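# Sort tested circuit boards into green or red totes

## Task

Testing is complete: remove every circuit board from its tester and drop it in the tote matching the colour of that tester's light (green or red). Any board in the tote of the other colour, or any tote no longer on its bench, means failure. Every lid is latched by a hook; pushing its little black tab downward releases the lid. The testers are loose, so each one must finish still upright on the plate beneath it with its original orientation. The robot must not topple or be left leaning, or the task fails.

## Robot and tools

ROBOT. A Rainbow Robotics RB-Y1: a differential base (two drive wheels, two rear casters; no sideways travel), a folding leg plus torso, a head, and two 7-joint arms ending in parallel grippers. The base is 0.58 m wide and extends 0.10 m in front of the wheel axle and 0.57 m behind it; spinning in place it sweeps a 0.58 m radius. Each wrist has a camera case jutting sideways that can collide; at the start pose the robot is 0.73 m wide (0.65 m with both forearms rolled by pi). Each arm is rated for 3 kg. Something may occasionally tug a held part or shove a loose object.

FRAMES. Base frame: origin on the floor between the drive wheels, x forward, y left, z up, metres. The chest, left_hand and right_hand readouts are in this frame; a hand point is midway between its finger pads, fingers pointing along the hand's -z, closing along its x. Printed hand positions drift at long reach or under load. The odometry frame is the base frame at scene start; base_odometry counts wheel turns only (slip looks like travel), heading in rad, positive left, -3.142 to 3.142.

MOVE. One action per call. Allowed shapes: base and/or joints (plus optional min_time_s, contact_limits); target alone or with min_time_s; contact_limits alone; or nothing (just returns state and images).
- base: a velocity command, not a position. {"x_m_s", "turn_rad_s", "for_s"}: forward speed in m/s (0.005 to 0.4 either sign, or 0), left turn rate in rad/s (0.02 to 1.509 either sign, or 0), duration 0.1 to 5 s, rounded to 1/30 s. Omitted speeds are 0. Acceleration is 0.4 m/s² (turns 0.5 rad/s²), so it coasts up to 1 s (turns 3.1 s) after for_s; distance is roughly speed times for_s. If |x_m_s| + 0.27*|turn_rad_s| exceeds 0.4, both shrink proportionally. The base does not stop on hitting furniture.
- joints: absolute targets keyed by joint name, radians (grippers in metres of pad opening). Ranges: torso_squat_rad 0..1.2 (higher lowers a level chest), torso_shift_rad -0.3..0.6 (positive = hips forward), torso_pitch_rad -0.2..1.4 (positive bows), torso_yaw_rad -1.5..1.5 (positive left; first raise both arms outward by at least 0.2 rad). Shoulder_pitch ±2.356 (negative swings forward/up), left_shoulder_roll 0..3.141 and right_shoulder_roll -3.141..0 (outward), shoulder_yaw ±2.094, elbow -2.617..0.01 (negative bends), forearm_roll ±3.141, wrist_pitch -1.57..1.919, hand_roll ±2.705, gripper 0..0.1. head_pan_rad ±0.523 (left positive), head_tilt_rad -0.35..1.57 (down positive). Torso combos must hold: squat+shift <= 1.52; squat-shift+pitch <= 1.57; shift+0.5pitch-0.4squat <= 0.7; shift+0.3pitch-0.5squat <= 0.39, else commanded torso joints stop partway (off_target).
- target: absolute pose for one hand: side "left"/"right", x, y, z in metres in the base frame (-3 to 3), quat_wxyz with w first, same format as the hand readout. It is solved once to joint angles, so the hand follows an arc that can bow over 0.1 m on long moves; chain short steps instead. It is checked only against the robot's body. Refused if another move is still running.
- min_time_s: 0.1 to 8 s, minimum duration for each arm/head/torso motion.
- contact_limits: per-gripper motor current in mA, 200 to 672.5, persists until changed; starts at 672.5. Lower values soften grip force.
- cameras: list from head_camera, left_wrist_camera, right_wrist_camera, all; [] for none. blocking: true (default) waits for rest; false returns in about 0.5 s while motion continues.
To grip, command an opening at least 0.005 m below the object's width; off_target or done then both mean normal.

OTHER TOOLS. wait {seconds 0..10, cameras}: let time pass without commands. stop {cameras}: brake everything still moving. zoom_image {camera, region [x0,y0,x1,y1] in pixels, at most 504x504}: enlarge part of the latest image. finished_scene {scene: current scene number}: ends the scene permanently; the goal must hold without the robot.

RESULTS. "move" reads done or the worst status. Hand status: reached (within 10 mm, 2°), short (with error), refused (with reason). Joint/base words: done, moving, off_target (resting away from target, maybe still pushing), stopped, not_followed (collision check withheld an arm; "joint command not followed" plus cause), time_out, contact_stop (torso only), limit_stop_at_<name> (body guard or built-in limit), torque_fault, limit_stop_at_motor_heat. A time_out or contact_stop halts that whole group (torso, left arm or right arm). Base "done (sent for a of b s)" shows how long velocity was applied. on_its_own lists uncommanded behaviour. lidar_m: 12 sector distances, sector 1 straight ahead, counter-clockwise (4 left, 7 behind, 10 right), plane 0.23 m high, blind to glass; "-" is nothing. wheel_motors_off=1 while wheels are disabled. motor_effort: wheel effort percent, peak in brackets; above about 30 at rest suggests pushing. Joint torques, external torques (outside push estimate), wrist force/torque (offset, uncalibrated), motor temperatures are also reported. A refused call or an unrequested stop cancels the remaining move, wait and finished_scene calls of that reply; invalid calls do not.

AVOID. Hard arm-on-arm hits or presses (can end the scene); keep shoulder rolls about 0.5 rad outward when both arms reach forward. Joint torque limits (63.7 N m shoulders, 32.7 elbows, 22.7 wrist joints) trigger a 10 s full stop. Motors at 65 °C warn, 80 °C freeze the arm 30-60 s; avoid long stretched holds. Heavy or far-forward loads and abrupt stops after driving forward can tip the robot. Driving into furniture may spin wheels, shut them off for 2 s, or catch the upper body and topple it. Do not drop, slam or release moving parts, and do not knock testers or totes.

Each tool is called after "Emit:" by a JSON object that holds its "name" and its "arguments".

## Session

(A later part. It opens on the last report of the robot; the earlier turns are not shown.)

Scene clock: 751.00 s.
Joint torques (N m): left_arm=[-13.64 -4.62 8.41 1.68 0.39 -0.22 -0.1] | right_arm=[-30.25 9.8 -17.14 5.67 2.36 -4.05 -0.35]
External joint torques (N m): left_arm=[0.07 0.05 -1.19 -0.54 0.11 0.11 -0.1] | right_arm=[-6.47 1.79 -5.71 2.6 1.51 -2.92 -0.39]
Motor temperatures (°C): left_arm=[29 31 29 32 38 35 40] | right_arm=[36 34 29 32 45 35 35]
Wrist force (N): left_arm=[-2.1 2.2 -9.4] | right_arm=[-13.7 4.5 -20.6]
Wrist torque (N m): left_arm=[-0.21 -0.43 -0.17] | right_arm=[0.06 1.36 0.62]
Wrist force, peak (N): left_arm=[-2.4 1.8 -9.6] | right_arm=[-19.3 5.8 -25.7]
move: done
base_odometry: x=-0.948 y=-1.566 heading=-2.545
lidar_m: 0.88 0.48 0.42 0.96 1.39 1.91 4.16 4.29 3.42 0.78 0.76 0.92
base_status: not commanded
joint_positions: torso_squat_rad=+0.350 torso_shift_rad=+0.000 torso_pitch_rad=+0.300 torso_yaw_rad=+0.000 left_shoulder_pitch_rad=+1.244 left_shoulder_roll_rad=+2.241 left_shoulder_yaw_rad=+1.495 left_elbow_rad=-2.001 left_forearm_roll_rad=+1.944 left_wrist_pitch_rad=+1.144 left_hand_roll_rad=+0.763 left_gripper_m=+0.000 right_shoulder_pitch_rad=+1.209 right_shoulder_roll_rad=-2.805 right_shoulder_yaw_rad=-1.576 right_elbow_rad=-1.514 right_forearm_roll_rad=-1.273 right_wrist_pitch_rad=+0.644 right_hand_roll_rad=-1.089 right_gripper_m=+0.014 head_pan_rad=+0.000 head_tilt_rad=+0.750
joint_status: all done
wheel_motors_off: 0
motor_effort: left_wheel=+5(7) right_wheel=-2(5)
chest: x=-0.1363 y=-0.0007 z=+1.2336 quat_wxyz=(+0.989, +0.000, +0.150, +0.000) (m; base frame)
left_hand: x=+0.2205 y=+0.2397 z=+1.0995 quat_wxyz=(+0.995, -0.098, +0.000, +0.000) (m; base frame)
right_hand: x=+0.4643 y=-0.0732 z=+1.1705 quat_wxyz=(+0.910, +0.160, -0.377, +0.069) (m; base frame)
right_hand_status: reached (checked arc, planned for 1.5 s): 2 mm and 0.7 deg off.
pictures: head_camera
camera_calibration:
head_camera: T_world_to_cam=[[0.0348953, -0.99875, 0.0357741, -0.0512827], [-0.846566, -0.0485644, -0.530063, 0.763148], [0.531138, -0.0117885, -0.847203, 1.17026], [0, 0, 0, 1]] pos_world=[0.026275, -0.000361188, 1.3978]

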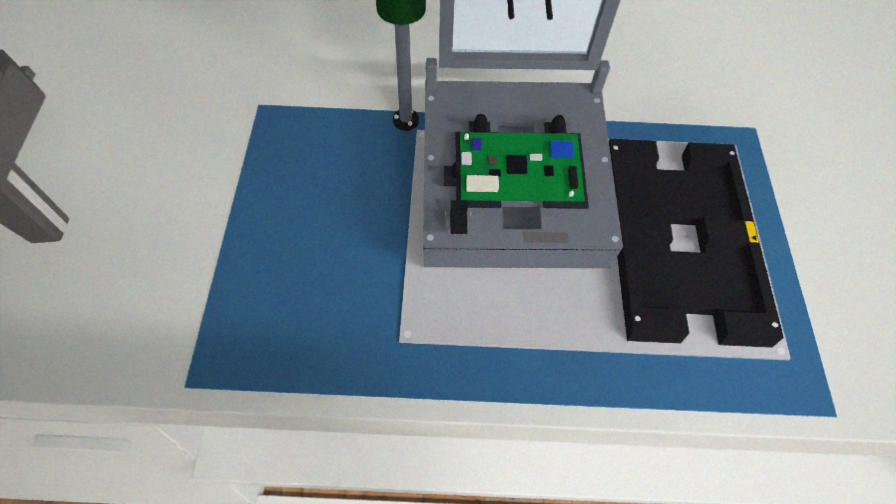

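Emit:
{"name": "move", "arguments": {"joints": {"right_gripper_m":0.04}, "cameras": ["head_camera"]}}

Emit:
{"name": "move", "arguments": {"target": {"side":"right","x":0.4,"y":-0.073,"z":1.2,"quat_wxyz":[0.908,0.159,-0.382,0.067]}, "min_time_s": 1.5, "cameras": []}}

Emit:
{"name": "move", "arguments": {"target": {"side":"right","x":0.32,"y":-0.06,"z":1.12,"quat_wxyz":[1,0,0,0]}, "min_time_s": 1.5, "cameras": []}}

Emit:
{"name": "move", "arguments": {"joints": {"right_gripper_m":0.095}, "cameras": ["head_camera","right_wrist_camera"]}}

Scene clock: 760.10 s.
Joint torques (N m): left_arm=[-13.76 -4.66 8.56 1.62 0.51 -0.26 -0.22] | right_arm=[-23.38 9.22 -12.16 3.61 0.9 -1.4 -0.31]
External joint torques (N m): left_arm=[-0.06 0.01 -1.04 -0.6 0.24 0.08 -0.21] | right_arm=[0.41 1.23 -0.73 0.52 0.05 -0.26 -0.35]
Motor temperatures (°C): left_arm=[29 31 29 32 38 35 40] | right_arm=[37 34 29 32 45 36 35]
Wrist force (N): left_arm=[-1.8 1.9 -9.6] | right_arm=[-2.3 9.5 -11.2]
Wrist torque (N m): left_arm=[-0.17 -0.41 -0.18] | right_arm=[-0.03 0.56 0.50]
Wrist force, peak (N): left_arm=[-2.2 1.9 -9.7] | right_arm=[-14.5 4.6 -21.1]
move: done
base_odometry: x=-0.948 y=-1.566 heading=-2.545
lidar_m: 0.89 0.49 0.43 0.94 1.38 1.92 4.16 4.30 3.43 0.77 0.76 0.92
base_status: not commanded
joint_positions: torso_squat_rad=+0.350 torso_shift_rad=+0.000 torso_pitch_rad=+0.300 torso_yaw_rad=+0.000 left_shoulder_pitch_rad=+1.244 left_shoulder_roll_rad=+2.241 left_shoulder_yaw_rad=+1.495 left_elbow_rad=-2.001 left_forearm_roll_rad=+1.944 left_wrist_pitch_rad=+1.144 left_hand_roll_rad=+0.763 left_gripper_m=+0.000 right_shoulder_pitch_rad=+1.207 right_shoulder_roll_rad=-2.805 right_shoulder_yaw_rad=-1.578 right_elbow_rad=-1.513 right_forearm_roll_rad=-1.272 right_wrist_pitch_rad=+0.643 right_hand_roll_rad=-1.089 right_gripper_m=+0.040 head_pan_rad=+0.000 head_tilt_rad=+0.750
joint_status: all done
wheel_motors_off: 0
motor_effort: left_wheel=+5(6) right_wheel=-2(5)
chest: x=-0.1366 y=-0.0007 z=+1.2337 quat_wxyz=(+0.989, +0.000, +0.149, +0.000) (m; base frame)
left_hand: x=+0.2203 y=+0.2397 z=+1.0997 quat_wxyz=(+0.995, -0.098, +0.000, +0.000) (m; base frame)
right_hand: x=+0.4645 y=-0.0726 z=+1.1725 quat_wxyz=(+0.909, +0.161, -0.379, +0.070) (m; base frame)
pictures: head_camera
camera_calibration:
head_camera: T_world_to_cam=[[0.0348711, -0.998751, 0.0357896, -0.0512983], [-0.846272, -0.0485587, -0.530533, 0.763542], [0.531609, -0.0117874, -0.846908, 1.17015], [0, 0, 0, 1]] pos_world=[0.0258904, -0.000364552, 1.39793]

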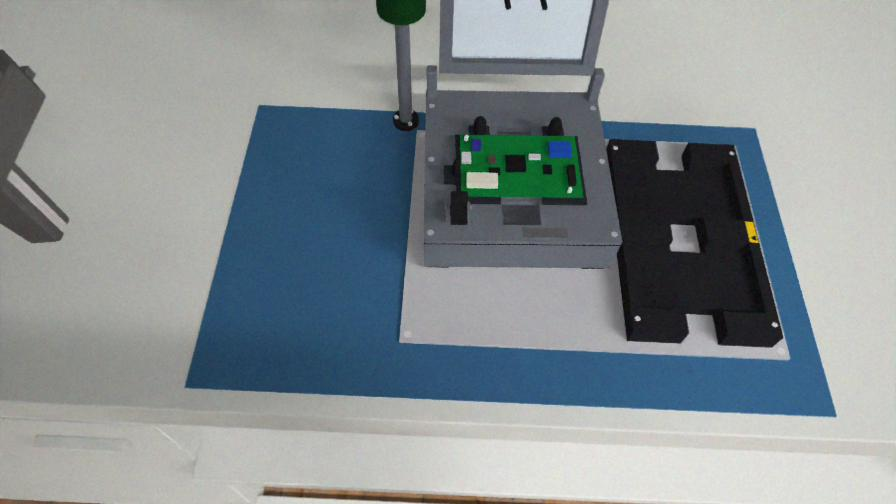

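Scene clock: 761.93 s.
Joint torques (N m): left_arm=[-13.79 -4.64 8.66 1.59 0.53 -0.25 -0.19] | right_arm=[-20.07 7.73 -11.55 2.56 1.14 -0.57 -0.21]
External joint torques (N m): left_arm=[-0.08 0.03 -0.94 -0.63 0.26 0.08 -0.19] | right_arm=[0.52 1.27 0.05 -0.73 0.04 0.24 -0.25]
Motor temperatures (°C): left_arm=[29 31 29 32 38 35 40] | right_arm=[37 34 29 32 45 35 35]
Wrist force (N): left_arm=[-1.9 2.0 -9.2] | right_arm=[-2.4 9.2 -11.0]
Wrist torque (N m): left_arm=[-0.20 -0.43 -0.19] | right_arm=[0.00 0.58 0.50]
Wrist force, peak (N): left_arm=[-2.3 2.1 -9.7] | right_arm=[-2.5 9.7 -11.2]
move: done
base_odometry: x=-0.948 y=-1.566 heading=-2.545
lidar_m: 0.88 0.50 0.43 0.95 1.39 1.91 4.16 4.28 3.43 0.78 0.76 0.92
base_status: not commanded
joint_positions: torso_squat_rad=+0.350 torso_shift_rad=+0.000 torso_pitch_rad=+0.300 torso_yaw_rad=+0.000 left_shoulder_pitch_rad=+1.244 left_shoulder_roll_rad=+2.241 left_shoulder_yaw_rad=+1.495 left_elbow_rad=-2.001 left_forearm_roll_rad=+1.944 left_wrist_pitch_rad=+1.144 left_hand_roll_rad=+0.763 left_gripper_m=+0.000 right_shoulder_pitch_rad=+1.134 right_shoulder_roll_rad=-2.644 right_shoulder_yaw_rad=-1.592 right_elbow_rad=-1.865 right_forearm_roll_rad=-1.136 right_wrist_pitch_rad=+0.770 right_hand_roll_rad=-1.344 right_gripper_m=+0.040 head_pan_rad=+0.000 head_tilt_rad=+0.750
joint_status: all done
wheel_motors_off: 0
motor_effort: left_wheel=+5(6) right_wheel=-2(5)
chest: x=-0.1366 y=-0.0007 z=+1.2337 quat_wxyz=(+0.989, +0.000, +0.149, +0.000) (m; base frame)
left_hand: x=+0.2203 y=+0.2397 z=+1.0997 quat_wxyz=(+0.995, -0.098, +0.000, +0.000) (m; base frame)
right_hand: x=+0.4000 y=-0.0729 z=+1.2000 quat_wxyz=(+0.908, +0.159, -0.382, +0.067) (m; base frame)
right_hand_status: reached (checked arc, planned for 1.5 s): 0 mm and 0.0 deg off.
pictures: none
No camera images: "cameras" was empty.

Scene clock: 763.77 s.
Joint torques (N m): left_arm=[-13.73 -4.69 8.53 1.69 0.51 -0.23 -0.16] | right_arm=[-23.44 7.96 -7.53 3.83 0.05 -0.03 0.18]
External joint torques (N m): left_arm=[-0.03 -0.02 -1.07 -0.53 0.23 0.1 -0.16] | right_arm=[0.68 -0.42 1.76 0.59 -0.19 -0.03 0.18]
Motor temperatures (°C): left_arm=[29 31 29 32 38 35 40] | right_arm=[37 34 29 32 45 35 35]
Wrist force (N): left_arm=[-2.0 1.8 -9.2] | right_arm=[2.2 11.1 -13.2]
Wrist torque (N m): left_arm=[-0.17 -0.44 -0.17] | right_arm=[-0.09 0.84 0.54]
Wrist force, peak (N): left_arm=[-2.4 2.0 -9.5] | right_arm=[1.8 11.2 -13.5]
move: done
base_odometry: x=-0.948 y=-1.566 heading=-2.545
lidar_m: 0.88 0.50 0.42 0.94 1.38 1.92 4.16 4.29 3.42 0.78 0.77 0.92
base_status: not commanded
joint_positions: torso_squat_rad=+0.350 torso_shift_rad=+0.000 torso_pitch_rad=+0.300 torso_yaw_rad=+0.000 left_shoulder_pitch_rad=+1.244 left_shoulder_roll_rad=+2.241 left_shoulder_yaw_rad=+1.495 left_elbow_rad=-2.001 left_forearm_roll_rad=+1.944 left_wrist_pitch_rad=+1.144 left_hand_roll_rad=+0.763 left_gripper_m=+0.000 right_shoulder_pitch_rad=+1.084 right_shoulder_roll_rad=-3.079 right_shoulder_yaw_rad=-1.567 right_elbow_rad=-1.283 right_forearm_roll_rad=-1.914 right_wrist_pitch_rad=+1.419 right_hand_roll_rad=-0.981 right_gripper_m=+0.040 head_pan_rad=+0.000 head_tilt_rad=+0.750
joint_status: all done
wheel_motors_off: 0
motor_effort: left_wheel=+5(6) right_wheel=-2(4)
chest: x=-0.1366 y=-0.0007 z=+1.2337 quat_wxyz=(+0.989, +0.000, +0.149, +0.000) (m; base frame)
left_hand: x=+0.2203 y=+0.2397 z=+1.0997 quat_wxyz=(+0.995, -0.098, +0.000, +0.000) (m; base frame)
right_hand: x=+0.3200 y=-0.0600 z=+1.1202 quat_wxyz=(+1.000, +0.000, +0.000, +0.000) (m; base frame)
right_hand_status: reached (checked arc, planned for 1.5 s): 0 mm and 0.0 deg off.
pictures: none
No camera images: "cameras" was empty.

Scene clock: 764.90 s.
Joint torques (N m): left_arm=[-13.59 -4.88 8.72 1.69 0.54 -0.28 -0.15] | right_arm=[-23.35 7.78 -7.61 3.78 0 -0.04 0.04]
External joint torques (N m): left_arm=[0.12 -0.21 -0.88 -0.54 0.26 0.05 -0.15] | right_arm=[0.77 -0.6 1.68 0.54 -0.24 -0.03 0.04]
Motor temperatures (°C): left_arm=[29 31 29 32 38 35 40] | right_arm=[37 34 29 32 45 35 35]
Wrist force (N): left_arm=[-1.9 1.7 -9.2] | right_arm=[2.2 10.9 -13.2]
Wrist torque (N m): left_arm=[-0.16 -0.42 -0.16] | right_arm=[-0.07 0.84 0.52]
Wrist force, peak (N): left_arm=[-2.0 1.9 -9.7] | right_arm=[2.2 11.2 -13.2]
move: done
base_odometry: x=-0.948 y=-1.566 heading=-2.545
lidar_m: 0.88 0.49 0.42 0.94 1.38 1.91 4.16 4.28 3.42 0.78 0.76 0.91
base_status: not commanded
joint_positions: torso_squat_rad=+0.350 torso_shift_rad=+0.000 torso_pitch_rad=+0.300 torso_yaw_rad=+0.000 left_shoulder_pitch_rad=+1.244 left_shoulder_roll_rad=+2.241 left_shoulder_yaw_rad=+1.495 left_elbow_rad=-2.001 left_forearm_roll_rad=+1.944 left_wrist_pitch_rad=+1.144 left_hand_roll_rad=+0.763 left_gripper_m=+0.000 right_shoulder_pitch_rad=+1.084 right_shoulder_roll_rad=-3.079 right_shoulder_yaw_rad=-1.567 right_elbow_rad=-1.283 right_forearm_roll_rad=-1.914 right_wrist_pitch_rad=+1.419 right_hand_roll_rad=-0.981 right_gripper_m=+0.095 head_pan_rad=+0.000 head_tilt_rad=+0.750
joint_status: all done
wheel_motors_off: 0
motor_effort: left_wheel=+6(6) right_wheel=-1(4)
chest: x=-0.1366 y=-0.0007 z=+1.2337 quat_wxyz=(+0.989, +0.000, +0.149, +0.000) (m; base frame)
left_hand: x=+0.2203 y=+0.2397 z=+1.0997 quat_wxyz=(+0.995, -0.098, +0.000, +0.000) (m; base frame)
right_hand: x=+0.3200 y=-0.0600 z=+1.1202 quat_wxyz=(+1.000, +0.000, +0.000, +0.000) (m; base frame)
pictures: head_camera, right_wrist_camera
camera_calibration:
head_camera: T_world_to_cam=[[0.0348604, -0.998751, 0.0357905, -0.0513038], [-0.846267, -0.0485502, -0.530542, 0.76355], [0.531617, -0.0117934, -0.846903, 1.17015], [0, 0, 0, 1]] pos_world=[0.0258845, -0.000369162, 1.39793]
right_wrist_camera: T_world_to_cam=[[-0.99964, 0.0203562, -0.0174607, 0.343105], [0.0104719, 0.895646, 0.444643, -0.414508], [0.0246899, 0.444301, -0.895537, 1.09359], [0, 0, 0, 1]] pos_world=[0.320322, -0.121614, 1.16965]

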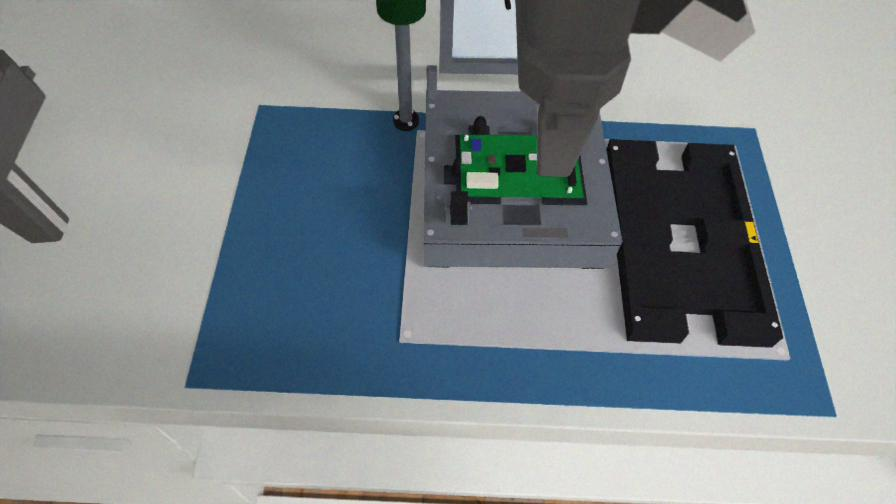

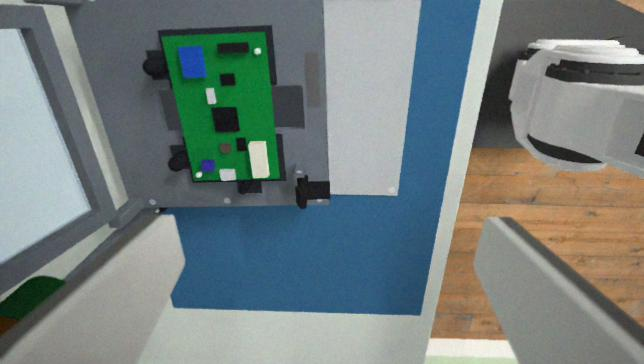

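Emit:
{"name": "move", "arguments": {"target": {"side":"right","x":0.398,"y":-0.063,"z":1.05,"quat_wxyz":[1,0,0,0]}, "min_time_s": 1.5, "cameras": ["right_wrist_camera"]}}

Emit:
{"name": "move", "arguments": {"target": {"side":"right","x":0.398,"y":-0.063,"z":0.9875,"quat_wxyz":[1,0,0,0]}, "min_time_s": 1.5, "cameras": ["head_camera","right_wrist_camera"]}}

Scene clock: 779.17 s.
Joint torques (N m): left_arm=[-13.67 -4.66 8.71 1.68 0.54 -0.26 -0.13] | right_arm=[-22.34 7.44 -9.69 3.2 0.43 -0.65 0.28]
External joint torques (N m): left_arm=[0.04 0 -0.89 -0.54 0.27 0.07 -0.12] | right_arm=[3.61 -1.5 -0.84 0.62 0.14 -0.18 0.26]
Motor temperatures (°C): left_arm=[29 31 29 32 38 34 40] | right_arm=[37 34 29 32 45 35 35]
Wrist force (N): left_arm=[-1.9 1.9 -9.6] | right_arm=[1.1 10.0 -12.6]
Wrist torque (N m): left_arm=[-0.19 -0.41 -0.17] | right_arm=[-0.02 0.76 0.51]
Wrist force, peak (N): left_arm=[-2.3 1.8 -9.7] | right_arm=[2.2 11.3 -13.2]
move: short
base_odometry: x=-0.948 y=-1.566 heading=-2.545
lidar_m: 0.88 0.49 0.42 0.95 1.39 1.91 4.16 4.29 3.41 0.78 0.77 0.93
base_status: not commanded
joint_positions: torso_squat_rad=+0.350 torso_shift_rad=+0.000 torso_pitch_rad=+0.300 torso_yaw_rad=+0.000 left_shoulder_pitch_rad=+1.244 left_shoulder_roll_rad=+2.241 left_shoulder_yaw_rad=+1.495 left_elbow_rad=-2.001 left_forearm_roll_rad=+1.944 left_wrist_pitch_rad=+1.144 left_hand_roll_rad=+0.763 left_gripper_m=+0.000 right_shoulder_pitch_rad=+1.271 right_shoulder_roll_rad=-3.140 right_shoulder_yaw_rad=-1.571 right_elbow_rad=-1.077 right_forearm_roll_rad=-1.782 right_wrist_pitch_rad=+1.119 right_hand_roll_rad=-0.813 right_gripper_m=+0.095 head_pan_rad=+0.000 head_tilt_rad=+0.750
joint_status: all done
wheel_motors_off: 0
motor_effort: left_wheel=+5(6) right_wheel=-4(5)
chest: x=-0.1366 y=-0.0007 z=+1.2337 quat_wxyz=(+0.989, +0.000, +0.149, +0.000) (m; base frame)
left_hand: x=+0.2203 y=+0.2397 z=+1.0997 quat_wxyz=(+0.995, -0.098, +0.000, +0.000) (m; base frame)
right_hand: x=+0.3976 y=-0.0636 z=+1.0505 quat_wxyz=(+0.994, +0.070, -0.086, +0.000) (m; base frame)
right_hand_status: short (checked arc, as near as the solve gets, planned for 1.5 s): 1 mm and 12.7 deg off. The place is met; only the turn is off.
pictures: right_wrist_camera
camera_calibration:
right_wrist_camera: T_world_to_cam=[[-0.982128, 0.0346535, -0.184997, 0.589521], [-0.0762441, 0.825395, 0.559383, -0.471598], [0.172081, 0.56349, -0.808002, 0.88795], [0, 0, 0, 1]] pos_world=[0.39023, -0.131525, 1.09033]

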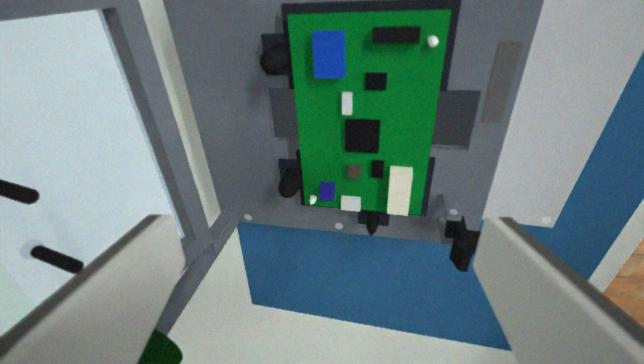

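Scene clock: 781.00 s.
Joint torques (N m): left_arm=[-13.73 -4.86 8.57 1.64 0.5 -0.27 -0.22] | right_arm=[-21.91 7.25 -9.82 1.23 0.43 -0.85 -0.42]
External joint torques (N m): left_arm=[-0.03 -0.19 -1.03 -0.58 0.23 0.07 -0.21] | right_arm=[3.62 -1.58 -0.63 -0.55 0.12 -0.23 -0.43]
Motor temperatures (°C): left_arm=[29 31 29 32 38 34 40] | right_arm=[37 34 29 32 45 35 35]
Wrist force (N): left_arm=[-1.9 2.1 -9.2] | right_arm=[0.8 9.8 -12.7]
Wrist torque (N m): left_arm=[-0.19 -0.43 -0.19] | right_arm=[-0.03 0.76 0.52]
Wrist force, peak (N): left_arm=[-2.2 1.8 -9.6] | right_arm=[1.0 10.3 -12.8]
move: short
base_odometry: x=-0.948 y=-1.566 heading=-2.545
lidar_m: 0.88 0.50 0.43 0.94 1.39 1.91 4.16 4.29 3.42 0.78 0.76 0.92
base_status: not commanded
joint_positions: torso_squat_rad=+0.350 torso_shift_rad=+0.000 torso_pitch_rad=+0.300 torso_yaw_rad=+0.000 left_shoulder_pitch_rad=+1.244 left_shoulder_roll_rad=+2.241 left_shoulder_yaw_rad=+1.495 left_elbow_rad=-2.001 left_forearm_roll_rad=+1.944 left_wrist_pitch_rad=+1.144 left_hand_roll_rad=+0.763 left_gripper_m=+0.000 right_shoulder_pitch_rad=+1.414 right_shoulder_roll_rad=-3.140 right_shoulder_yaw_rad=-1.571 right_elbow_rad=-1.130 right_forearm_roll_rad=-1.657 right_wrist_pitch_rad=+0.927 right_hand_roll_rad=-0.859 right_gripper_m=+0.095 head_pan_rad=+0.000 head_tilt_rad=+0.750
joint_status: all done
wheel_motors_off: 0
motor_effort: left_wheel=+4(6) right_wheel=-3(5)
chest: x=-0.1366 y=-0.0007 z=+1.2337 quat_wxyz=(+0.989, +0.000, +0.149, +0.000) (m; base frame)
left_hand: x=+0.2203 y=+0.2397 z=+1.0997 quat_wxyz=(+0.995, -0.098, +0.000, +0.000) (m; base frame)
right_hand: x=+0.3977 y=-0.0638 z=+0.9882 quat_wxyz=(+0.988, +0.098, -0.115, +0.000) (m; base frame)
right_hand_status: short (checked arc, as near as the solve gets, planned for 1.5 s): 1 mm and 17.4 deg off. The place is met; only the turn is off.
pictures: head_camera, right_wrist_camera
camera_calibration:
head_camera: T_world_to_cam=[[0.0348599, -0.998751, 0.0357906, -0.0513041], [-0.846267, -0.0485499, -0.530542, 0.76355], [0.531617, -0.0117937, -0.846903, 1.17015], [0, 0, 0, 1]] pos_world=[0.0258845, -0.000369308, 1.39793]
right_wrist_camera: T_world_to_cam=[[-0.969866, 0.046039, -0.239251, 0.627553], [-0.110551, 0.791917, 0.600537, -0.465766], [0.217115, 0.60889, -0.762964, 0.778118], [0, 0, 0, 1]] pos_world=[0.388209, -0.133832, 1.02353]

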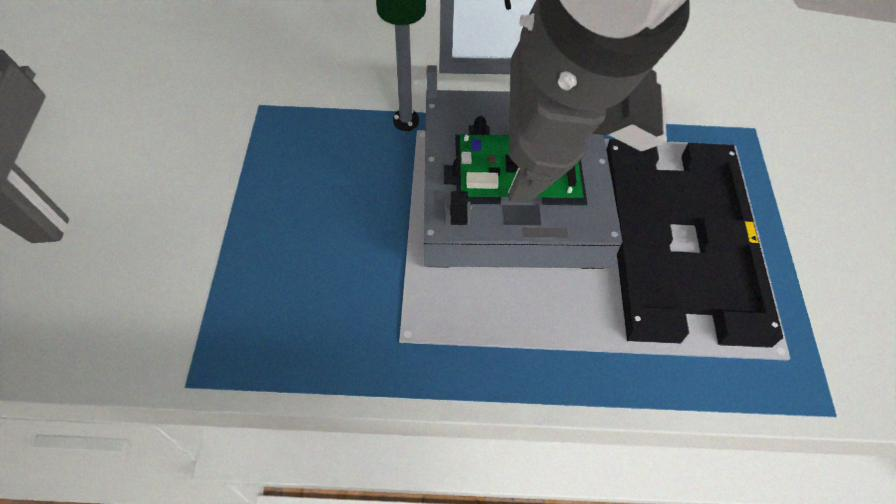

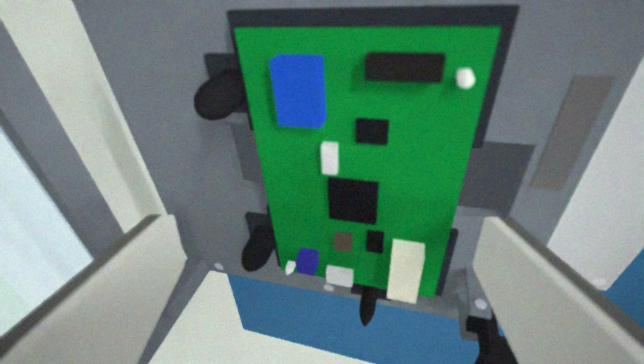

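Emit:
{"name": "move", "arguments": {"target": {"side":"right","x":0.36,"y":-0.10,"z":1.14,"quat_wxyz":[1,0,0,0]}, "min_time_s": 1.5, "cameras": []}}

Emit:
{"name": "move", "arguments": {"joints": {"torso_pitch_rad":0.55,"head_tilt_rad":0.45}, "cameras": ["head_camera"]}}

Emit:
{"name": "move", "arguments": {"target": {"side":"right","x":0.36,"y":-0.063,"z":1.08,"quat_wxyz":[1,0,0,0]}, "min_time_s": 1.5, "cameras": ["head_camera","right_wrist_camera"]}}

Scene clock: 790.30 s.
Joint torques (N m): left_arm=[-13.72 -4.64 8.51 1.58 0.58 -0.19 -0.14] | right_arm=[-23.63 9.95 -8.69 3.15 -0.14 0.03 0.34]
External joint torques (N m): left_arm=[-0.01 0.03 -1.09 -0.64 0.3 0.15 -0.14] | right_arm=[1.67 1.39 -0.34 0.3 -0.39 0.05 0.34]
Motor temperatures (°C): left_arm=[29 31 29 32 38 34 40] | right_arm=[37 34 29 31 45 35 35]
Wrist force (N): left_arm=[-2.2 1.9 -9.4] | right_arm=[2.0 10.8 -12.9]
Wrist torque (N m): left_arm=[-0.17 -0.46 -0.18] | right_arm=[-0.06 0.81 0.51]
Wrist force, peak (N): left_arm=[-2.4 2.1 -9.5] | right_arm=[1.8 11.1 -13.3]
move: done
base_odometry: x=-0.948 y=-1.566 heading=-2.545
lidar_m: 0.89 0.50 0.42 0.95 1.38 1.91 4.16 4.29 3.42 0.78 0.76 0.93
base_status: not commanded
joint_positions: torso_squat_rad=+0.350 torso_shift_rad=+0.000 torso_pitch_rad=+0.300 torso_yaw_rad=+0.000 left_shoulder_pitch_rad=+1.244 left_shoulder_roll_rad=+2.241 left_shoulder_yaw_rad=+1.495 left_elbow_rad=-2.001 left_forearm_roll_rad=+1.944 left_wrist_pitch_rad=+1.144 left_hand_roll_rad=+0.763 left_gripper_m=+0.000 right_shoulder_pitch_rad=+1.118 right_shoulder_roll_rad=-3.083 right_shoulder_yaw_rad=-1.632 right_elbow_rad=-1.046 right_forearm_roll_rad=-1.885 right_wrist_pitch_rad=+1.528 right_hand_roll_rad=-0.769 right_gripper_m=+0.095 head_pan_rad=+0.000 head_tilt_rad=+0.750
joint_status: all done
wheel_motors_off: 0
motor_effort: left_wheel=+4(6) right_wheel=-3(5)
chest: x=-0.1366 y=-0.0007 z=+1.2337 quat_wxyz=(+0.989, +0.000, +0.149, +0.000) (m; base frame)
left_hand: x=+0.2203 y=+0.2397 z=+1.0997 quat_wxyz=(+0.995, -0.098, +0.000, +0.000) (m; base frame)
right_hand: x=+0.3600 y=-0.0999 z=+1.1400 quat_wxyz=(+1.000, +0.000, +0.000, +0.000) (m; base frame)
right_hand_status: reached (checked arc, planned for 1.5 s): 0 mm and 0.0 deg off.
pictures: none
No camera images: "cameras" was empty.

Scene clock: 791.93 s.
Joint torques (N m): left_arm=[-12.53 -6.31 8.47 0.16 0.69 0.01 -0.14] | right_arm=[-24.01 9.76 -8.45 4.22 2.32 -2.6 0.26]
External joint torques (N m): left_arm=[0.36 0.45 -0.43 -0.32 0.13 -0.02 -0.15] | right_arm=[1.33 1.77 -0.07 2.8 2.44 -2.95 0.27]
Motor temperatures (°C): left_arm=[29 31 29 32 38 34 40] | right_arm=[37 34 29 31 45 35 35]
Wrist force (N): left_arm=[-0.6 2.0 -8.9] | right_arm=[-11.5 11.0 -11.8]
Wrist torque (N m): left_arm=[-0.18 -0.38 -0.19] | right_arm=[-0.07 1.27 0.62]
Wrist force, peak (N): left_arm=[-1.2 2.0 -9.6] | right_arm=[-16.5 11.0 -10.2]
move: done
base_odometry: x=-0.948 y=-1.566 heading=-2.545
lidar_m: 0.89 0.50 0.42 0.95 1.39 1.91 4.16 4.29 3.42 0.78 0.76 0.92
base_status: not commanded
joint_positions: torso_squat_rad=+0.350 torso_shift_rad=+0.000 torso_pitch_rad=+0.549 torso_yaw_rad=+0.000 left_shoulder_pitch_rad=+1.244 left_shoulder_roll_rad=+2.241 left_shoulder_yaw_rad=+1.495 left_elbow_rad=-2.001 left_forearm_roll_rad=+1.944 left_wrist_pitch_rad=+1.144 left_hand_roll_rad=+0.763 left_gripper_m=+0.000 right_shoulder_pitch_rad=+1.118 right_shoulder_roll_rad=-3.083 right_shoulder_yaw_rad=-1.632 right_elbow_rad=-1.047 right_forearm_roll_rad=-1.885 right_wrist_pitch_rad=+1.529 right_hand_roll_rad=-0.769 right_gripper_m=+0.095 head_pan_rad=+0.000 head_tilt_rad=+0.450
joint_status: all done
wheel_motors_off: 0
motor_effort: left_wheel=+4(6) right_wheel=-2(4)
chest: x=-0.0666 y=-0.0007 z=+1.2019 quat_wxyz=(+0.962, +0.000, +0.271, +0.000) (m; base frame)
left_hand: x=+0.2461 y=+0.2398 z=+0.9840 quat_wxyz=(+0.987, -0.097, +0.124, +0.012) (m; base frame)
right_hand: x=+0.3912 y=-0.0997 z=+0.9886 quat_wxyz=(+0.992, +0.000, +0.125, +0.000) (m; base frame)
pictures: head_camera
camera_calibration:
head_camera: T_world_to_cam=[[0.0328737, -0.998754, 0.0375468, -0.0554394], [-0.818476, -0.048462, -0.572493, 0.884455], [0.573599, -0.0119112, -0.81905, 1.02122], [0, 0, 0, 1]] pos_world=[0.13996, -0.000343827, 1.34485]

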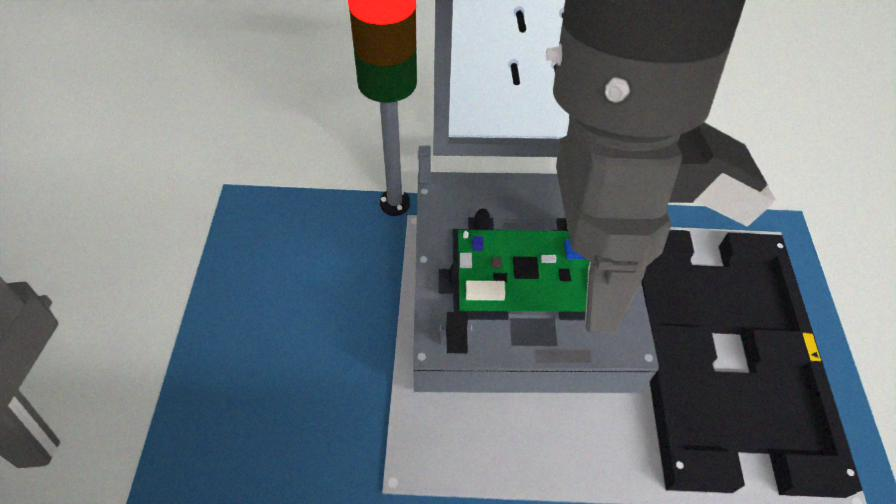

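Scene clock: 793.77 s.
Joint torques (N m): left_arm=[-12.31 -6.45 8.27 0.05 0.72 0.11 -0.18] | right_arm=[-21.06 8 -10.39 1.58 0.28 -0.3 -0.08]
External joint torques (N m): left_arm=[0.58 0.31 -0.62 -0.42 0.16 0.08 -0.19] | right_arm=[1.42 1.33 0.09 -0.57 0.05 -0.3 -0.08]
Motor temperatures (°C): left_arm=[29 31 29 32 38 34 40] | right_arm=[37 34 29 31 45 35 35]
Wrist force (N): left_arm=[-1.0 2.1 -9.1] | right_arm=[2.1 10.8 -13.3]
Wrist torque (N m): left_arm=[-0.19 -0.43 -0.19] | right_arm=[-0.07 0.83 0.53]
Wrist force, peak (N): left_arm=[-0.5 2.1 -9.6] | right_arm=[-21.0 11.1 -12.8]
move: done
base_odometry: x=-0.948 y=-1.566 heading=-2.545
lidar_m: 0.88 0.49 0.42 0.94 1.39 1.91 4.15 4.28 3.42 0.78 0.76 0.92
base_status: not commanded
joint_positions: torso_squat_rad=+0.350 torso_shift_rad=+0.000 torso_pitch_rad=+0.550 torso_yaw_rad=+0.000 left_shoulder_pitch_rad=+1.244 left_shoulder_roll_rad=+2.241 left_shoulder_yaw_rad=+1.495 left_elbow_rad=-2.001 left_forearm_roll_rad=+1.944 left_wrist_pitch_rad=+1.144 left_hand_roll_rad=+0.763 left_gripper_m=+0.000 right_shoulder_pitch_rad=+0.917 right_shoulder_roll_rad=-2.899 right_shoulder_yaw_rad=-1.682 right_elbow_rad=-1.583 right_forearm_roll_rad=-1.797 right_wrist_pitch_rad=+1.474 right_hand_roll_rad=-1.191 right_gripper_m=+0.095 head_pan_rad=+0.000 head_tilt_rad=+0.450
joint_status: all done
wheel_motors_off: 0
motor_effort: left_wheel=+4(5) right_wheel=+0(4)
chest: x=-0.0664 y=-0.0007 z=+1.2019 quat_wxyz=(+0.962, +0.000, +0.271, +0.000) (m; base frame)
left_hand: x=+0.2463 y=+0.2398 z=+0.9839 quat_wxyz=(+0.987, -0.097, +0.124, +0.012) (m; base frame)
right_hand: x=+0.3601 y=-0.0628 z=+1.0800 quat_wxyz=(+1.000, +0.000, +0.001, +0.000) (m; base frame)
right_hand_status: reached (checked arc, planned for 1.5 s): 0 mm and 0.1 deg off.
pictures: head_camera, right_wrist_camera
camera_calibration:
head_camera: T_world_to_cam=[[0.0328837, -0.998754, 0.0375314, -0.0554286], [-0.818643, -0.0484579, -0.572255, 0.8843], [0.573361, -0.0119069, -0.819216, 1.02125], [0, 0, 0, 1]] pos_world=[0.140202, -0.00034825, 1.34475]
right_wrist_camera: T_world_to_cam=[[-0.999701, 0.019415, -0.014853, 0.379726], [0.0107901, 0.895689, 0.44455, -0.394486], [0.0219346, 0.444257, -0.895631, 1.05899], [0, 0, 0, 1]] pos_world=[0.360641, -0.124498, 1.12947]

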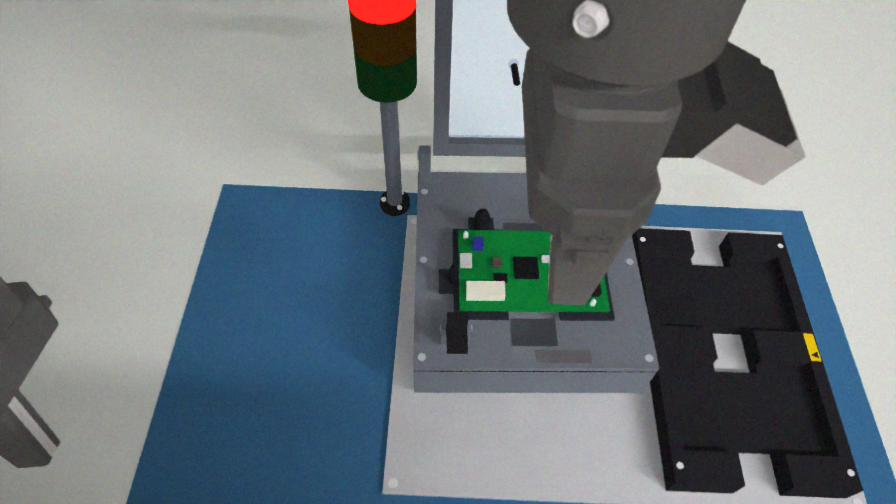

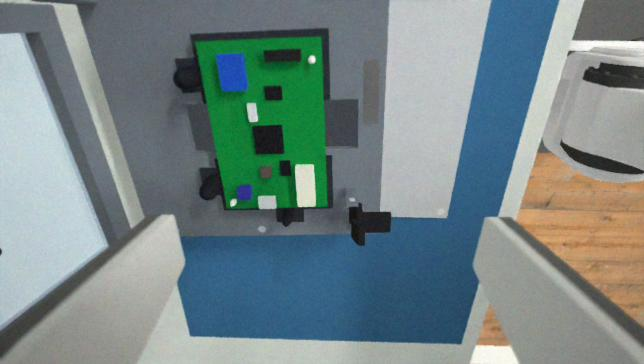

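Emit:
{"name": "move", "arguments": {"target": {"side":"right","x":0.398,"y":-0.063,"z":1.04,"quat_wxyz":[1,0,0,0]}, "min_time_s": 1.5, "cameras": []}}

Emit:
{"name": "move", "arguments": {"target": {"side":"right","x":0.398,"y":-0.063,"z":0.9875,"quat_wxyz":[1,0,0,0]}, "min_time_s": 1.5, "cameras": ["head_camera","right_wrist_camera"]}}

Scene clock: 805.90 s.
Joint torques (N m): left_arm=[-12.43 -6.41 8.09 0.11 0.71 0.08 -0.1] | right_arm=[-20.72 6.1 -8.4 2.47 0.33 -0.27 0.35]
External joint torques (N m): left_arm=[0.46 0.34 -0.81 -0.36 0.14 0.05 -0.11] | right_arm=[3.41 -1.22 1.65 0.65 0.08 -0.25 0.35]
Motor temperatures (°C): left_arm=[29 31 29 32 38 34 40] | right_arm=[37 34 29 31 45 35 35]
Wrist force (N): left_arm=[-0.8 2.2 -9.3] | right_arm=[2.1 11.0 -13.1]
Wrist torque (N m): left_arm=[-0.21 -0.38 -0.19] | right_arm=[-0.08 0.84 0.54]
Wrist force, peak (N): left_arm=[-0.7 2.2 -9.5] | right_arm=[2.4 11.0 -13.7]
move: done
base_odometry: x=-0.948 y=-1.566 heading=-2.545
lidar_m: 0.89 0.49 0.43 0.95 1.39 1.91 4.16 4.29 3.42 0.77 0.76 0.92
base_status: not commanded
joint_positions: torso_squat_rad=+0.350 torso_shift_rad=+0.000 torso_pitch_rad=+0.550 torso_yaw_rad=+0.000 left_shoulder_pitch_rad=+1.244 left_shoulder_roll_rad=+2.241 left_shoulder_yaw_rad=+1.495 left_elbow_rad=-2.001 left_forearm_roll_rad=+1.944 left_wrist_pitch_rad=+1.144 left_hand_roll_rad=+0.763 left_gripper_m=+0.000 right_shoulder_pitch_rad=+0.987 right_shoulder_roll_rad=-2.992 right_shoulder_yaw_rad=-1.645 right_elbow_rad=-1.380 right_forearm_roll_rad=-1.748 right_wrist_pitch_rad=+1.417 right_hand_roll_rad=-1.063 right_gripper_m=+0.095 head_pan_rad=+0.000 head_tilt_rad=+0.450
joint_status: all done
wheel_motors_off: 0
motor_effort: left_wheel=+4(5) right_wheel=-2(3)
chest: x=-0.0664 y=-0.0007 z=+1.2019 quat_wxyz=(+0.962, +0.000, +0.271, +0.000) (m; base frame)
left_hand: x=+0.2463 y=+0.2398 z=+0.9839 quat_wxyz=(+0.987, -0.097, +0.124, +0.012) (m; base frame)
right_hand: x=+0.3977 y=-0.0631 z=+1.0405 quat_wxyz=(+1.000, +0.001, -0.002, +0.000) (m; base frame)
right_hand_status: reached (checked arc, planned for 1.5 s): 1 mm and 0.2 deg off.
pictures: none
No camera images: "cameras" was empty.

Scene clock: 807.73 s.
Joint torques (N m): left_arm=[-12.45 -6.18 8.27 0.1 0.71 0.07 -0.14] | right_arm=[-20.67 5.98 -8.04 2.13 0.38 -0.32 0.46]
External joint torques (N m): left_arm=[0.44 0.58 -0.63 -0.37 0.14 0.04 -0.15] | right_arm=[3.66 -1.51 1.84 0.71 0.14 -0.31 0.46]
Motor temperatures (°C): left_arm=[29 31 29 32 38 34 40] | right_arm=[37 34 29 31 45 35 35]
Wrist force (N): left_arm=[-0.7 1.8 -9.1] | right_arm=[2.3 10.7 -12.9]
Wrist torque (N m): left_arm=[-0.17 -0.39 -0.20] | right_arm=[-0.07 0.85 0.54]
Wrist force, peak (N): left_arm=[-0.6 2.0 -9.4] | right_arm=[2.0 11.1 -13.3]
move: done
base_odometry: x=-0.948 y=-1.566 heading=-2.545
lidar_m: 0.89 0.49 0.42 0.95 1.38 1.91 4.16 4.29 3.42 0.79 0.77 0.92
base_status: not commanded
joint_positions: torso_squat_rad=+0.350 torso_shift_rad=+0.000 torso_pitch_rad=+0.550 torso_yaw_rad=+0.000 left_shoulder_pitch_rad=+1.244 left_shoulder_roll_rad=+2.241 left_shoulder_yaw_rad=+1.495 left_elbow_rad=-2.001 left_forearm_roll_rad=+1.944 left_wrist_pitch_rad=+1.144 left_hand_roll_rad=+0.763 left_gripper_m=+0.000 right_shoulder_pitch_rad=+1.074 right_shoulder_roll_rad=-3.036 right_shoulder_yaw_rad=-1.603 right_elbow_rad=-1.354 right_forearm_roll_rad=-1.688 right_wrist_pitch_rad=+1.322 right_hand_roll_rad=-1.062 right_gripper_m=+0.095 head_pan_rad=+0.000 head_tilt_rad=+0.450
joint_status: all done
wheel_motors_off: 0
motor_effort: left_wheel=+3(5) right_wheel=+0(3)
chest: x=-0.0664 y=-0.0007 z=+1.2019 quat_wxyz=(+0.962, +0.000, +0.271, +0.000) (m; base frame)
left_hand: x=+0.2463 y=+0.2398 z=+0.9839 quat_wxyz=(+0.987, -0.097, +0.124, +0.012) (m; base frame)
right_hand: x=+0.3980 y=-0.0631 z=+0.9881 quat_wxyz=(+1.000, +0.000, -0.001, +0.000) (m; base frame)
right_hand_status: reached (checked arc, planned for 1.5 s): 1 mm and 0.1 deg off.
pictures: head_camera, right_wrist_camera
camera_calibration:
head_camera: T_world_to_cam=[[0.0328838, -0.998754, 0.0375314, -0.0554286], [-0.818644, -0.048458, -0.572253, 0.884299], [0.573359, -0.011907, -0.819218, 1.02125], [0, 0, 0, 1]] pos_world=[0.140204, -0.000348202, 1.34475]
right_wrist_camera: T_world_to_cam=[[-0.999619, 0.0205537, -0.0184472, 0.419872], [0.0102114, 0.895667, 0.444609, -0.353656], [0.0256609, 0.444251, -0.895535, 0.974379], [0, 0, 0, 1]] pos_world=[0.398319, -0.124741, 1.03757]

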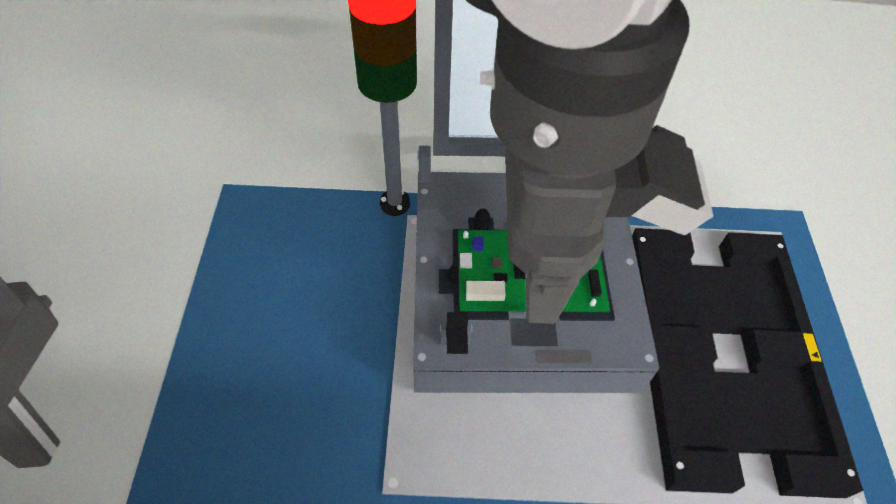

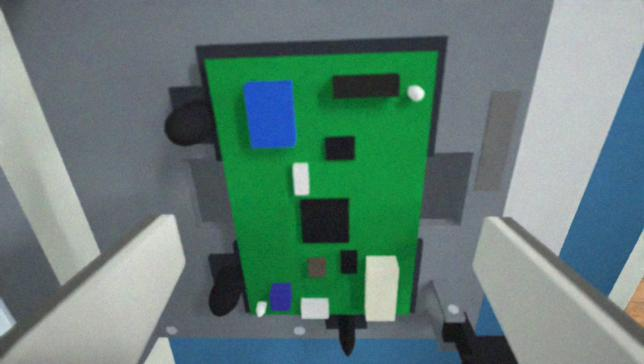

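Emit:
{"name": "move", "arguments": {"target": {"side":"right","x":0.398,"y":-0.063,"z":0.962,"quat_wxyz":[1,0,0,0]}, "min_time_s": 1.2, "cameras": []}}

Emit:
{"name": "move", "arguments": {"target": {"side":"right","x":0.398,"y":-0.063,"z":0.944,"quat_wxyz":[1,0,0,0]}, "min_time_s": 1.2, "cameras": ["right_wrist_camera"]}}

Emit:
{"name": "move", "arguments": {"target": {"side":"right","x":0.388,"y":-0.063,"z":0.944,"quat_wxyz":[1,0,0,0]}, "min_time_s": 1.5, "cameras": ["head_camera"]}}

Scene clock: 818.50 s.
Joint torques (N m): left_arm=[-12.69 -6.18 8 0.18 0.8 0.08 -0.19] | right_arm=[-20.77 6.05 -8.05 2.06 0.29 -0.38 0.39]
External joint torques (N m): left_arm=[0.2 0.58 -0.9 -0.29 0.23 0.05 -0.2] | right_arm=[3.65 -1.47 1.64 0.83 0.06 -0.37 0.39]
Motor temperatures (°C): left_arm=[29 31 29 32 38 34 40] | right_arm=[36 34 29 31 45 35 35]
Wrist force (N): left_arm=[-0.7 2.0 -9.3] | right_arm=[2.3 10.6 -12.9]
Wrist torque (N m): left_arm=[-0.20 -0.38 -0.21] | right_arm=[-0.03 0.83 0.56]
Wrist force, peak (N): left_arm=[-0.9 1.9 -9.6] | right_arm=[2.2 11.0 -13.3]
move: done
base_odometry: x=-0.948 y=-1.566 heading=-2.545
lidar_m: 0.88 0.49 0.43 0.94 1.39 1.91 4.16 4.29 3.43 0.78 0.75 0.93
base_status: not commanded
joint_positions: torso_squat_rad=+0.350 torso_shift_rad=+0.000 torso_pitch_rad=+0.550 torso_yaw_rad=+0.000 left_shoulder_pitch_rad=+1.244 left_shoulder_roll_rad=+2.241 left_shoulder_yaw_rad=+1.495 left_elbow_rad=-2.001 left_forearm_roll_rad=+1.944 left_wrist_pitch_rad=+1.144 left_hand_roll_rad=+0.763 left_gripper_m=+0.000 right_shoulder_pitch_rad=+1.116 right_shoulder_roll_rad=-3.064 right_shoulder_yaw_rad=-1.584 right_elbow_rad=-1.326 right_forearm_roll_rad=-1.660 right_wrist_pitch_rad=+1.277 right_hand_roll_rad=-1.056 right_gripper_m=+0.095 head_pan_rad=+0.000 head_tilt_rad=+0.450
joint_status: all done
wheel_motors_off: 0
motor_effort: left_wheel=+4(5) right_wheel=-3(3)
chest: x=-0.0664 y=-0.0007 z=+1.2019 quat_wxyz=(+0.962, +0.000, +0.271, +0.000) (m; base frame)
left_hand: x=+0.2463 y=+0.2398 z=+0.9839 quat_wxyz=(+0.987, -0.097, +0.124, +0.012) (m; base frame)
right_hand: x=+0.3983 y=-0.0630 z=+0.9625 quat_wxyz=(+1.000, +0.000, +0.000, +0.000) (m; base frame)
right_hand_status: reached (checked arc, planned for 1.2 s): 1 mm and 0.1 deg off.
pictures: none
No camera images: "cameras" was empty.

Scene clock: 820.03 s.
Joint torques (N m): left_arm=[-12.69 -6.33 8.16 0.04 0.72 0.07 -0.14] | right_arm=[-19.55 5.34 -7.39 1.31 -0.19 0.13 0.41]
External joint torques (N m): left_arm=[0.2 0.43 -0.74 -0.43 0.15 0.04 -0.15] | right_arm=[4.91 -2.19 2.14 0.18 -0.42 0.14 0.41]
Motor temperatures (°C): left_arm=[29 31 29 32 38 34 40] | right_arm=[36 34 29 31 45 35 35]
Wrist force (N): left_arm=[-0.5 2.0 -8.9] | right_arm=[4.9 11.1 -11.6]
Wrist torque (N m): left_arm=[-0.19 -0.36 -0.20] | right_arm=[-0.04 0.77 0.54]
Wrist force, peak (N): left_arm=[-0.4 1.9 -9.4] | right_arm=[5.1 11.1 -14.4]
move: done
base_odometry: x=-0.948 y=-1.566 heading=-2.545
lidar_m: 0.88 0.49 0.42 0.96 1.38 1.90 4.16 4.29 3.44 0.77 0.76 0.92
base_status: not commanded
joint_positions: torso_squat_rad=+0.350 torso_shift_rad=+0.000 torso_pitch_rad=+0.550 torso_yaw_rad=+0.000 left_shoulder_pitch_rad=+1.244 left_shoulder_roll_rad=+2.241 left_shoulder_yaw_rad=+1.495 left_elbow_rad=-2.001 left_forearm_roll_rad=+1.944 left_wrist_pitch_rad=+1.144 left_hand_roll_rad=+0.763 left_gripper_m=+0.000 right_shoulder_pitch_rad=+1.146 right_shoulder_roll_rad=-3.085 right_shoulder_yaw_rad=-1.571 right_elbow_rad=-1.301 right_forearm_roll_rad=-1.642 right_wrist_pitch_rad=+1.246 right_hand_roll_rad=-1.050 right_gripper_m=+0.095 head_pan_rad=+0.000 head_tilt_rad=+0.450
joint_status: all done
wheel_motors_off: 0
motor_effort: left_wheel=+3(5) right_wheel=-2(4)
chest: x=-0.0664 y=-0.0007 z=+1.2019 quat_wxyz=(+0.962, +0.000, +0.271, +0.000) (m; base frame)
left_hand: x=+0.2463 y=+0.2398 z=+0.9839 quat_wxyz=(+0.987, -0.097, +0.124, +0.012) (m; base frame)
right_hand: x=+0.3985 y=-0.0630 z=+0.9447 quat_wxyz=(+1.000, +0.000, -0.001, +0.000) (m; base frame)
right_hand_status: reached (checked arc, planned for 1.2 s): 1 mm and 0.1 deg off.
pictures: right_wrist_camera
camera_calibration:
right_wrist_camera: T_world_to_cam=[[-0.999615, 0.0207621, -0.0184007, 0.419505], [0.010417, 0.895634, 0.444671, -0.334601], [0.0257126, 0.444308, -0.895505, 0.935375], [0, 0, 0, 1]] pos_world=[0.398778, -0.124624, 0.99414]

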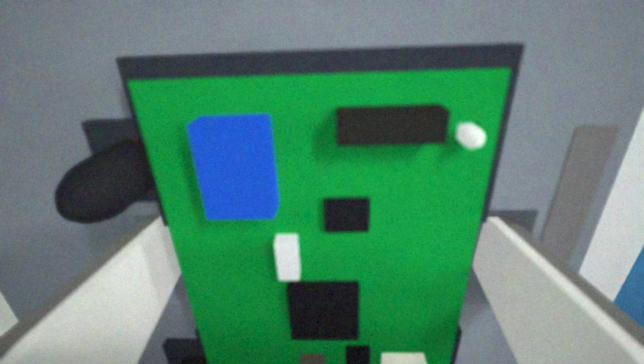

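Scene clock: 821.87 s.
Joint torques (N m): left_arm=[-12.51 -6.35 8.19 0.27 0.71 0.04 -0.16] | right_arm=[-18.55 6.19 -5.62 -4.09 -3.42 2.84 -0.34]
External joint torques (N m): left_arm=[0.37 0.41 -0.71 -0.21 0.14 0 -0.17] | right_arm=[5.56 -1.25 4.1 -5.12 -3.64 2.85 -0.34]
Motor temperatures (°C): left_arm=[29 31 29 32 38 34 40] | right_arm=[36 34 29 31 45 35 35]
Wrist force (N): left_arm=[-0.8 2.0 -9.1] | right_arm=[20.8 14.3 -16.6]
Wrist torque (N m): left_arm=[-0.20 -0.40 -0.19] | right_arm=[0.03 0.27 0.50]
Wrist force, peak (N): left_arm=[-0.5 2.0 -9.3] | right_arm=[23.3 13.7 -16.9]
move: done
base_odometry: x=-0.948 y=-1.566 heading=-2.545
lidar_m: 0.89 0.50 0.42 0.95 1.39 1.91 4.15 4.28 3.42 0.78 0.76 0.91
base_status: not commanded
joint_positions: torso_squat_rad=+0.350 torso_shift_rad=+0.000 torso_pitch_rad=+0.550 torso_yaw_rad=+0.000 left_shoulder_pitch_rad=+1.244 left_shoulder_roll_rad=+2.241 left_shoulder_yaw_rad=+1.495 left_elbow_rad=-2.001 left_forearm_roll_rad=+1.944 left_wrist_pitch_rad=+1.144 left_hand_roll_rad=+0.763 left_gripper_m=+0.000 right_shoulder_pitch_rad=+1.145 right_shoulder_roll_rad=-3.065 right_shoulder_yaw_rad=-1.566 right_elbow_rad=-1.361 right_forearm_roll_rad=-1.631 right_wrist_pitch_rad=+1.240 right_hand_roll_rad=-1.091 right_gripper_m=+0.095 head_pan_rad=+0.000 head_tilt_rad=+0.450
joint_status: all done
wheel_motors_off: 0
motor_effort: left_wheel=+3(5) right_wheel=-4(4)
chest: x=-0.0662 y=-0.0007 z=+1.2019 quat_wxyz=(+0.962, +0.000, +0.272, +0.000) (m; base frame)
left_hand: x=+0.2464 y=+0.2398 z=+0.9838 quat_wxyz=(+0.987, -0.097, +0.124, +0.012) (m; base frame)
right_hand: x=+0.3893 y=-0.0628 z=+0.9446 quat_wxyz=(+1.000, +0.000, +0.000, +0.000) (m; base frame)
right_hand_status: reached (checked arc, planned for 1.5 s): 1 mm and 0.1 deg off.
pictures: head_camera
camera_calibration:
head_camera: T_world_to_cam=[[0.0329381, -0.998754, 0.0374963, -0.0553876], [-0.818758, -0.04848, -0.572088, 0.884224], [0.573193, -0.0118568, -0.819335, 1.02126], [0, 0, 0, 1]] pos_world=[0.140411, -0.000342533, 1.34468]

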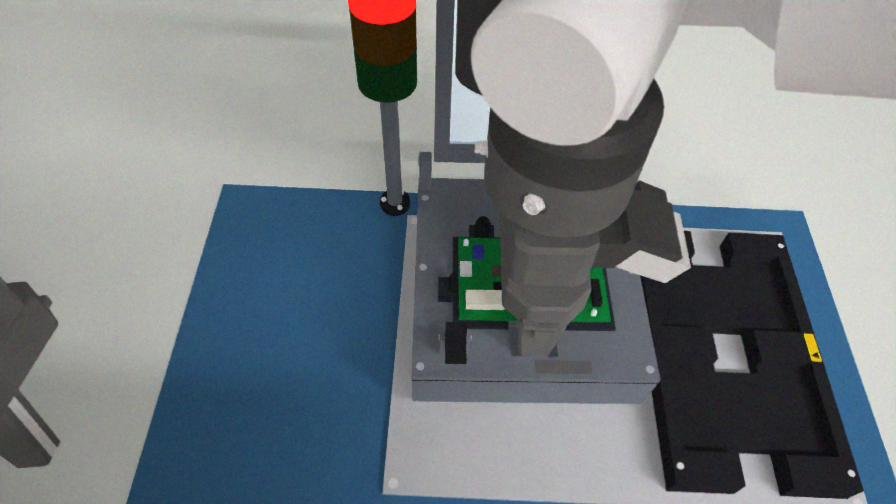

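Emit:
{"name": "move", "arguments": {"target": {"side":"right","x":0.381,"y":-0.063,"z":0.944,"quat_wxyz":[1,0,0,0]}, "min_time_s": 1.2, "cameras": []}}

Emit:
{"name": "move", "arguments": {"target": {"side":"right","x":0.374,"y":-0.063,"z":0.944,"quat_wxyz":[1,0,0,0]}, "min_time_s": 1.2, "cameras": ["head_camera","right_wrist_camera"]}}

Scene clock: 828.47 s.
Joint torques (N m): left_arm=[-12.75 -6.35 8.22 0.14 0.68 0.06 -0.12] | right_arm=[-18.15 5.59 -6.11 -4.4 -3.54 2.41 -0.31]
External joint torques (N m): left_arm=[0.13 0.41 -0.68 -0.33 0.11 0.03 -0.13] | right_arm=[5.66 -1.77 3.74 -5.36 -3.77 2.41 -0.31]
Motor temperatures (°C): left_arm=[29 31 29 32 38 34 40] | right_arm=[36 34 29 31 45 35 35]
Wrist force (N): left_arm=[-0.7 2.0 -9.0] | right_arm=[20.8 13.2 -15.6]
Wrist torque (N m): left_arm=[-0.19 -0.39 -0.18] | right_arm=[0.02 0.29 0.56]
Wrist force, peak (N): left_arm=[-0.8 1.7 -9.4] | right_arm=[22.7 15.9 -16.8]
move: done
base_odometry: x=-0.948 y=-1.566 heading=-2.545
lidar_m: 0.88 0.49 0.42 0.94 1.38 1.91 4.16 4.28 3.42 0.78 0.76 0.93
base_status: not commanded
joint_positions: torso_squat_rad=+0.350 torso_shift_rad=+0.000 torso_pitch_rad=+0.550 torso_yaw_rad=+0.000 left_shoulder_pitch_rad=+1.244 left_shoulder_roll_rad=+2.241 left_shoulder_yaw_rad=+1.495 left_elbow_rad=-2.001 left_forearm_roll_rad=+1.944 left_wrist_pitch_rad=+1.144 left_hand_roll_rad=+0.763 left_gripper_m=+0.000 right_shoulder_pitch_rad=+1.144 right_shoulder_roll_rad=-3.049 right_shoulder_yaw_rad=-1.562 right_elbow_rad=-1.407 right_forearm_roll_rad=-1.621 right_wrist_pitch_rad=+1.234 right_hand_roll_rad=-1.124 right_gripper_m=+0.095 head_pan_rad=+0.000 head_tilt_rad=+0.450
joint_status: all done
wheel_motors_off: 0
motor_effort: left_wheel=+4(5) right_wheel=-3(5)
chest: x=-0.0662 y=-0.0007 z=+1.2019 quat_wxyz=(+0.962, +0.000, +0.272, +0.000) (m; base frame)
left_hand: x=+0.2464 y=+0.2398 z=+0.9838 quat_wxyz=(+0.987, -0.097, +0.124, +0.012) (m; base frame)
right_hand: x=+0.3822 y=-0.0629 z=+0.9448 quat_wxyz=(+1.000, +0.000, -0.001, +0.000) (m; base frame)
right_hand_status: reached (checked arc, planned for 1.2 s): 1 mm and 0.1 deg off.
pictures: none
No camera images: "cameras" was empty.

Scene clock: 830.00 s.
Joint torques (N m): left_arm=[-12.38 -6.42 8.27 0.12 0.8 0.09 -0.12] | right_arm=[-17.89 5.4 -5.79 -4.65 -3.78 2.37 -0.34]
External joint torques (N m): left_arm=[0.5 0.34 -0.62 -0.35 0.23 0.06 -0.13] | right_arm=[5.65 -1.89 4.17 -5.53 -4 2.37 -0.34]
Motor temperatures (°C): left_arm=[29 31 29 32 38 34 40] | right_arm=[36 34 29 31 45 35 35]
Wrist force (N): left_arm=[-0.8 1.9 -9.1] | right_arm=[21.0 13.3 -16.0]
Wrist torque (N m): left_arm=[-0.18 -0.38 -0.19] | right_arm=[-0.01 0.30 0.58]
Wrist force, peak (N): left_arm=[-0.7 1.9 -9.4] | right_arm=[22.7 16.1 -17.5]
move: done
base_odometry: x=-0.948 y=-1.566 heading=-2.545
lidar_m: 0.89 0.49 0.42 0.94 1.39 1.90 4.15 4.29 3.43 0.78 0.76 0.92
base_status: not commanded
joint_positions: torso_squat_rad=+0.350 torso_shift_rad=+0.000 torso_pitch_rad=+0.550 torso_yaw_rad=+0.000 left_shoulder_pitch_rad=+1.244 left_shoulder_roll_rad=+2.241 left_shoulder_yaw_rad=+1.495 left_elbow_rad=-2.001 left_forearm_roll_rad=+1.944 left_wrist_pitch_rad=+1.144 left_hand_roll_rad=+0.763 left_gripper_m=+0.000 right_shoulder_pitch_rad=+1.143 right_shoulder_roll_rad=-3.035 right_shoulder_yaw_rad=-1.559 right_elbow_rad=-1.450 right_forearm_roll_rad=-1.612 right_wrist_pitch_rad=+1.230 right_hand_roll_rad=-1.154 right_gripper_m=+0.095 head_pan_rad=+0.000 head_tilt_rad=+0.450
joint_status: all done
wheel_motors_off: 0
motor_effort: left_wheel=+3(4) right_wheel=-4(6)
chest: x=-0.0662 y=-0.0007 z=+1.2019 quat_wxyz=(+0.962, +0.000, +0.272, +0.000) (m; base frame)
left_hand: x=+0.2464 y=+0.2398 z=+0.9838 quat_wxyz=(+0.987, -0.097, +0.124, +0.012) (m; base frame)
right_hand: x=+0.3753 y=-0.0629 z=+0.9448 quat_wxyz=(+1.000, +0.001, -0.001, +0.000) (m; base frame)
right_hand_status: reached (checked arc, planned for 1.2 s): 2 mm and 0.1 deg off.
pictures: head_camera, right_wrist_camera
camera_calibration:
head_camera: T_world_to_cam=[[0.0329751, -0.998753, 0.0374933, -0.0553766], [-0.818763, -0.0485084, -0.572078, 0.884219], [0.573183, -0.0118338, -0.819342, 1.02126], [0, 0, 0, 1]] pos_world=[0.140422, -0.00033011, 1.34468]
right_wrist_camera: T_world_to_cam=[[-0.999602, 0.0211731, -0.0186674, 0.396562], [0.0106576, 0.895477, 0.444981, -0.334853], [0.0261378, 0.444605, -0.895345, 0.935797], [0, 0, 0, 1]] pos_world=[0.375513, -0.124603, 0.994268]

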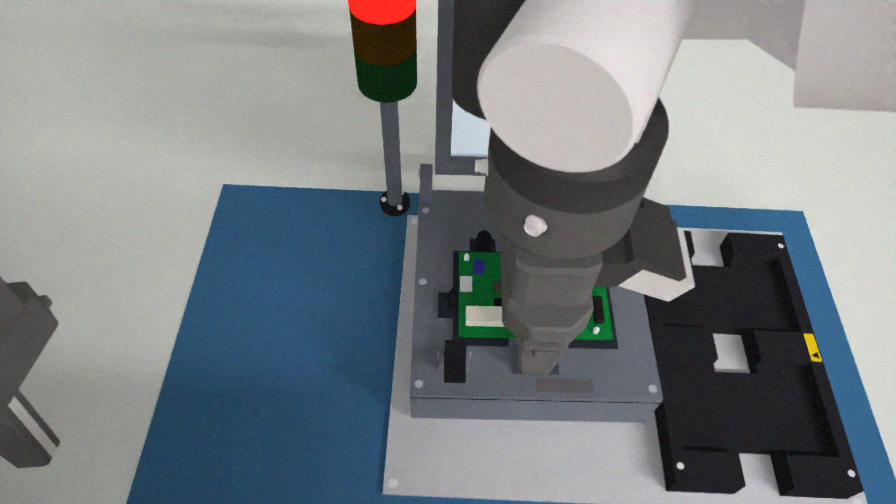

